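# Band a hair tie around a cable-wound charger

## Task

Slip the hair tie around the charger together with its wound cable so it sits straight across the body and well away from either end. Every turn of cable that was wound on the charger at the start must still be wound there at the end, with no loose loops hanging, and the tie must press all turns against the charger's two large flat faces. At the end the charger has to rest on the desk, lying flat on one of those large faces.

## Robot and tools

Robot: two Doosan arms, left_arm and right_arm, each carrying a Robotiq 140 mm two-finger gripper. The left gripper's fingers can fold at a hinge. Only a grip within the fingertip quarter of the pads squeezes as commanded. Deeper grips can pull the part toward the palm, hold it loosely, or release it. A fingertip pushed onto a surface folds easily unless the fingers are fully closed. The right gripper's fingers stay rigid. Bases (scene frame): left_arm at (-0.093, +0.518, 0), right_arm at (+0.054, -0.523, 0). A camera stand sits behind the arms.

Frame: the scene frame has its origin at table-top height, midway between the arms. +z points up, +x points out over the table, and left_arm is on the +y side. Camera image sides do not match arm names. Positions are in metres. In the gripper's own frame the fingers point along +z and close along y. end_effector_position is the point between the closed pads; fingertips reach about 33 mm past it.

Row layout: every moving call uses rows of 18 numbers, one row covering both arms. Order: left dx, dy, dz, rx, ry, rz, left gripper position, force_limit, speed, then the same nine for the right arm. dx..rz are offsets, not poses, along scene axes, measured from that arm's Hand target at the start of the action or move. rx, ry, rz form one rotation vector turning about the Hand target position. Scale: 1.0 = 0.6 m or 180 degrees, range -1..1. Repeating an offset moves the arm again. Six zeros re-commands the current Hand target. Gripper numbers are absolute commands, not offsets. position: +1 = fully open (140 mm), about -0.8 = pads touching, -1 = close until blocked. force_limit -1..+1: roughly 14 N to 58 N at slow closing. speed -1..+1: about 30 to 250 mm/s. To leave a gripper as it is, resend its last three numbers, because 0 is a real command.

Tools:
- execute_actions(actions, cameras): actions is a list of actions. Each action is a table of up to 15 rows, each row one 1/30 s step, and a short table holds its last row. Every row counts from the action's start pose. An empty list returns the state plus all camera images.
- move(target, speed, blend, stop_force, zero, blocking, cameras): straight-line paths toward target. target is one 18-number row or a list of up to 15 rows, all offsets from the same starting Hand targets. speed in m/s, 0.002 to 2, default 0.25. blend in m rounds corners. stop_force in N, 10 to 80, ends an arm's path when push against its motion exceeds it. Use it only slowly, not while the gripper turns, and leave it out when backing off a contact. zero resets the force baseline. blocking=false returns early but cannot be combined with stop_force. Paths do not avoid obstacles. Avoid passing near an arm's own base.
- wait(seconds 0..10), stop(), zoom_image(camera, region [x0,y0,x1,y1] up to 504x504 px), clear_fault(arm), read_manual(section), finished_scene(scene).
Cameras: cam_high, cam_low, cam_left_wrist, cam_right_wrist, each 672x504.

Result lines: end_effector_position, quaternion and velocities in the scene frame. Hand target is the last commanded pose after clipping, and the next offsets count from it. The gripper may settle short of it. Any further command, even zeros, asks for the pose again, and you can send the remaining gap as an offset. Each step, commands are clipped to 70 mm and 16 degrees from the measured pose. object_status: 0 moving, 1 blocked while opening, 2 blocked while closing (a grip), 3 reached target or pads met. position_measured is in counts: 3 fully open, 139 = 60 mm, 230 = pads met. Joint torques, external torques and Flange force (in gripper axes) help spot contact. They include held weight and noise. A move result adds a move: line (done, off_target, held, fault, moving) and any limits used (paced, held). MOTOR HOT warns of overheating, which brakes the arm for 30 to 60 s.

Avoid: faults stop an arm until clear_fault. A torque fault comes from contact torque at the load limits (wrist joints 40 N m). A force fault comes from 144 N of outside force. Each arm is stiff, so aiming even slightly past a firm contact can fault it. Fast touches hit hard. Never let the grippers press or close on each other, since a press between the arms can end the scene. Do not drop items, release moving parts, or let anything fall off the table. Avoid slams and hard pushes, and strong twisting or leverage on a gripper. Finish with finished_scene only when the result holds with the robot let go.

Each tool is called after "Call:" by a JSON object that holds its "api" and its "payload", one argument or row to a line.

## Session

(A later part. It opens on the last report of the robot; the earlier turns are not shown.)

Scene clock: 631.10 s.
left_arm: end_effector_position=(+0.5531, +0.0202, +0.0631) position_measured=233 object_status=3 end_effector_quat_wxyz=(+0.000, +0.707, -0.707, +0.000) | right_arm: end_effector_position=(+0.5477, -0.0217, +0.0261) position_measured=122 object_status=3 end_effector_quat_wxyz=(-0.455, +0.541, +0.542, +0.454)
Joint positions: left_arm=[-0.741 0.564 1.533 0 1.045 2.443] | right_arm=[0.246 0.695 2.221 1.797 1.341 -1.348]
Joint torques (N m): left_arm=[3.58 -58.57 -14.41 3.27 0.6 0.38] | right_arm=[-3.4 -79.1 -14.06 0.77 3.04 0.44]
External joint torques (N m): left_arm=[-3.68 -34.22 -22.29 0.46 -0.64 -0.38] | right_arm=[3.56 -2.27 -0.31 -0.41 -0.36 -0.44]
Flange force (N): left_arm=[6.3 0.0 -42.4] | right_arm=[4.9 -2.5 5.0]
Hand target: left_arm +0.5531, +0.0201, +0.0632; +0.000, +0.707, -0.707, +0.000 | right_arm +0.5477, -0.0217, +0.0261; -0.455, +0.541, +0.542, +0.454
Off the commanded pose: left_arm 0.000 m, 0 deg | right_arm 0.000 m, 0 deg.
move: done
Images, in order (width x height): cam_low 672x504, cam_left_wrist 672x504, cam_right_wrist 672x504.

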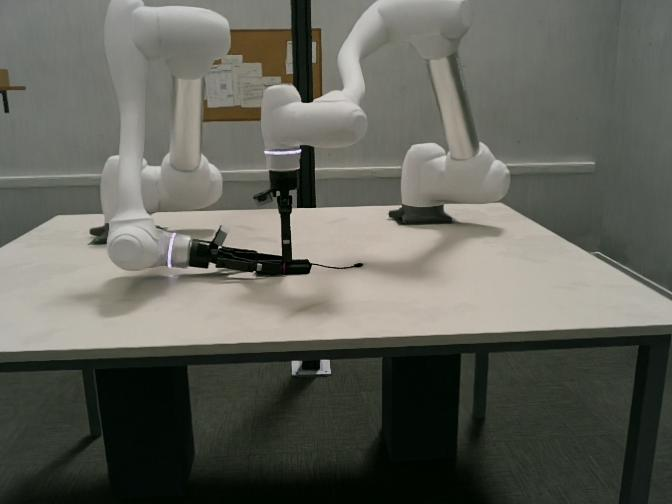

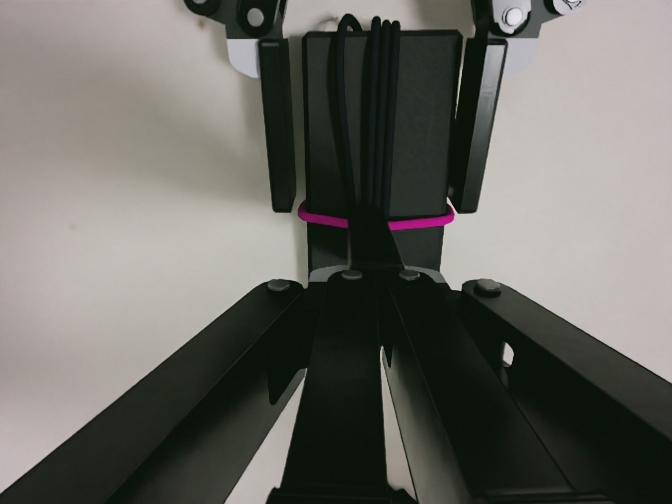

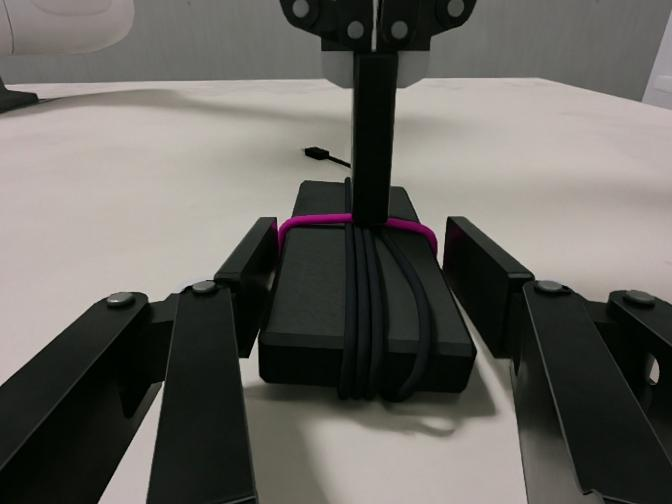

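Call:
{"api": "execute_actions", "payload": {
  "actions": [
    [[0,0,0,0,0,0,-1,-0.5,0,0,0,0,0,0,0,0.2,0,-1]]
  ]
}}

Call:
{"api": "move", "payload": {
  "target": [
    [0,0,0.05,0,0,0,-1,-0.5,0,0,0,0,0,0,0,0.2,0,-1],
    [0,0.1,0.15,0,0,0,-1,-0.5,0,0,-0.25,0.0443,0,0,0,0.2,0,-1]
  ],
  "speed": [0.05, 0.12],
  "cameras": ["cam_left_wrist", "cam_low", "cam_right_wrist"]
}}

Call:
{"api": "zoom_image", "payload": {
  "camera": "cam_low",
  "region": [235, 235, 385, 310]
}}

Call:
{"api": "zoom_image", "payload": {
  "camera": "cam_right_wrist",
  "region": [240, 100, 460, 270]
}}

Call:
{"api": "zoom_image", "payload": {
  "camera": "cam_left_wrist",
  "region": [240, 0, 480, 280]
}}

Scene clock: 641.77 s.
left_arm: end_effector_position=(+0.5531, +0.0201, +0.0632) position_measured=233 object_status=3 end_effector_quat_wxyz=(+0.000, +0.707, -0.707, +0.000) | right_arm: end_effector_position=(+0.5477, -0.0217, +0.0261) position_measured=104 object_status=3 end_effector_quat_wxyz=(-0.455, +0.541, +0.542, +0.454)
Joint positions: left_arm=[-0.741 0.564 1.533 0 1.045 2.443] | right_arm=[0.246 0.695 2.221 1.797 1.341 -1.348]
Joint torques (N m): left_arm=[3.06 -59.02 -15.27 3.22 0.52 0.34] | right_arm=[-3.39 -78.83 -13.92 0.77 3.02 0.48]
External joint torques (N m): left_arm=[-3.15 -33.89 -21.6 0.53 -0.56 -0.34] | right_arm=[3.43 -2.5 -0.43 -0.4 -0.35 -0.48]
Flange force (N): left_arm=[5.1 0.4 -41.8] | right_arm=[5.2 -2.3 4.7]
Hand target: left_arm +0.5531, +0.0201, +0.0632; +0.000, +0.707, -0.707, +0.000 | right_arm +0.5477, -0.0217, +0.0261; -0.455, +0.541, +0.542, +0.454
Off the commanded pose: left_arm 0.000 m, 0 deg | right_arm 0.000 m, 0 deg.
Step readings (end_effector_position of left_arm | right_arm):
0: (+0.5531, +0.0201, +0.0632) | (+0.5477, -0.0217, +0.0261)
1: (+0.5531, +0.0201, +0.0632) | (+0.5477, -0.0217, +0.0261)
2: (+0.5531, +0.0201, +0.0632) | (+0.5477, -0.0217, +0.0261)
4: (+0.5531, +0.0201, +0.0632) | (+0.5477, -0.0217, +0.0261)
8: (+0.5531, +0.0201, +0.0632) | (+0.5477, -0.0217, +0.0261)
15: (+0.5531, +0.0201, +0.0632) | (+0.5477, -0.0217, +0.0261)

Scene clock: 644.10 s.
left_arm: end_effector_position=(+0.5531, +0.0802, +0.1532) position_measured=233 object_status=3 end_effector_quat_wxyz=(+0.000, +0.707, -0.707, +0.000) | right_arm: end_effector_position=(+0.5477, -0.1717, +0.0527) position_measured=104 object_status=3 end_effector_quat_wxyz=(-0.455, +0.541, +0.542, +0.454)
Joint positions: left_arm=[-0.682 0.447 1.539 0 1.156 2.502] | right_arm=[-0.048 0.628 2.281 1.508 1.407 -1.335]
Joint torques (N m): left_arm=[4.67 -85.73 -40.08 4.01 0.13 0.32] | right_arm=[-3.37 -73.12 -13.49 1.06 3 0.45]
External joint torques (N m): left_arm=[-4.76 1.5 1.11 -0.05 -0.17 -0.32] | right_arm=[3.37 -2.11 -0.42 -0.37 -0.33 -0.45]
Flange force (N): left_arm=[5.0 4.2 2.3] | right_arm=[4.5 -0.7 5.5]
Hand target: left_arm +0.5531, +0.0801, +0.1532; +0.000, +0.707, -0.707, +0.000 | right_arm +0.5477, -0.1717, +0.0527; -0.455, +0.541, +0.542, +0.454
Off the commanded pose: left_arm 0.000 m, 0 deg | right_arm 0.000 m, 0 deg.
move: done
Images, in order (width x height): cam_low 672x504, cam_left_wrist 672x504, cam_right_wrist 672x504.

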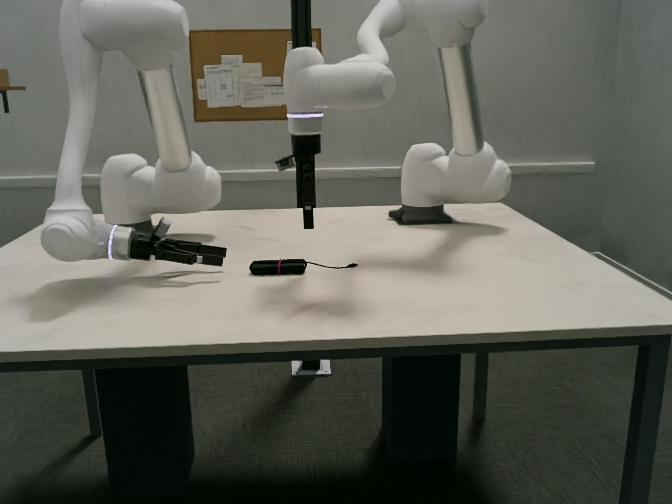

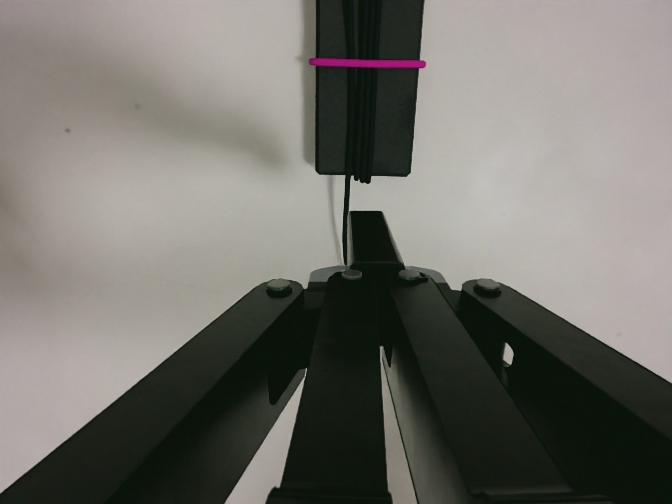

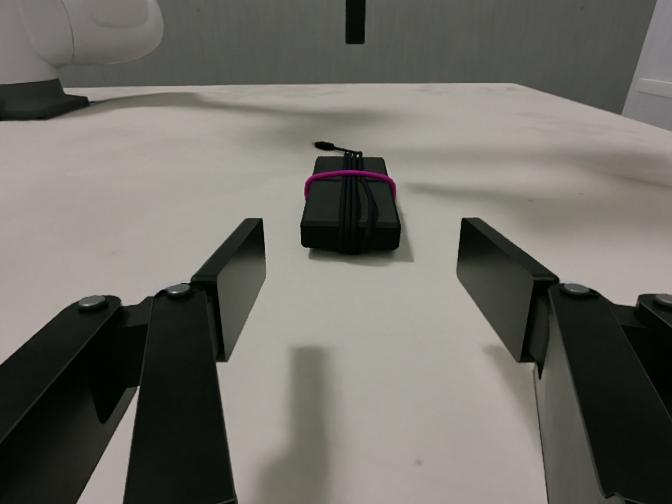

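Scaled by 3.360 from the camera's 672x504 image, which has a finer 960x720 frame.

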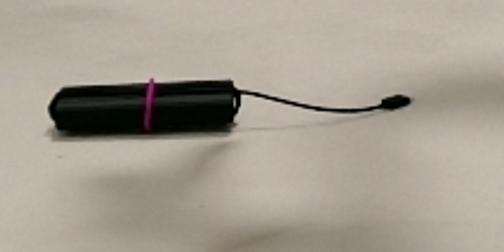

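Scaled by 2.291 from the camera's 672x504 image, which has a finer 960x720 frame.

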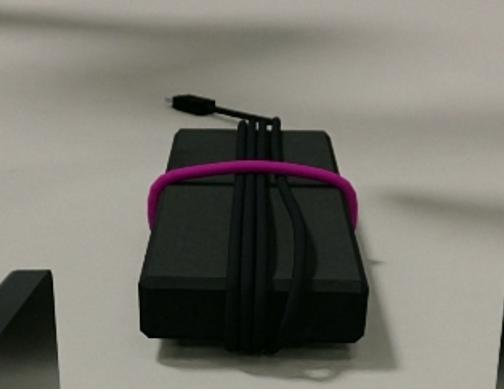

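Scaled by 1.800 from the camera's 672x504 image, which has a finer 960x720 frame.

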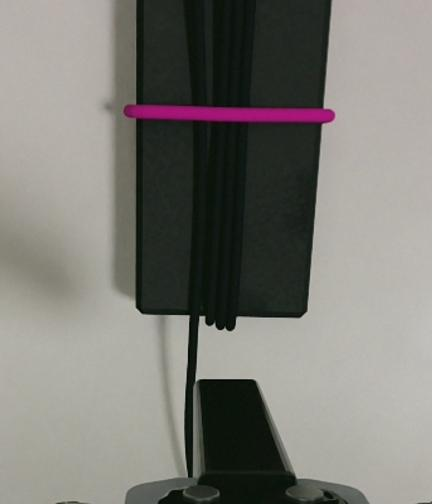

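Call:
{"api": "zoom_image", "payload": {
  "camera": "cam_right_wrist",
  "region": [290, 170, 420, 280]
}}

Call:
{"api": "zoom_image", "payload": {
  "camera": "cam_low",
  "region": [240, 245, 315, 290]
}}

Call:
{"api": "zoom_image", "payload": {
  "camera": "cam_left_wrist",
  "region": [290, 0, 450, 200]
}}

Scaled by 3.877 from the camera's 672x504 image, which has a finer 960x720 frame.

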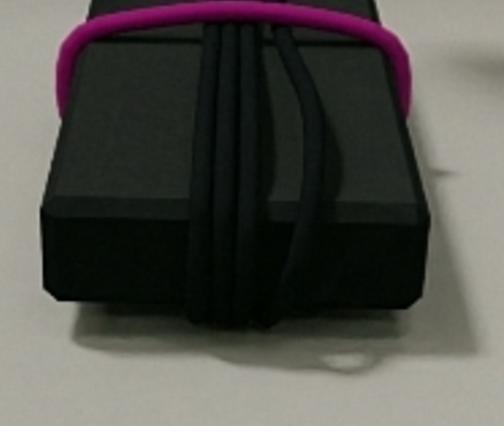

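Scaled by 6.720 from the camera's 672x504 image, which has a finer 960x720 frame.

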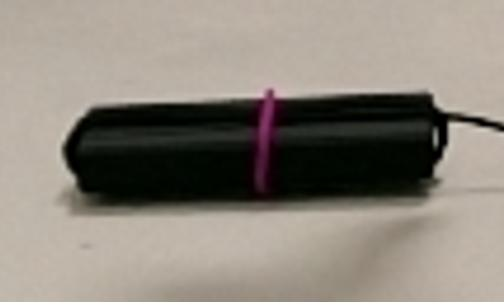

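Scaled by 2.520 from the camera's 672x504 image, which has a finer 960x720 frame.

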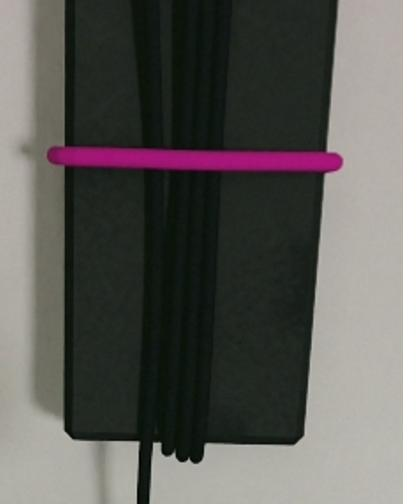

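Call:
{"api": "finished_scene", "payload": {
  "scene": 2
}}

The scene is finished: the task was done.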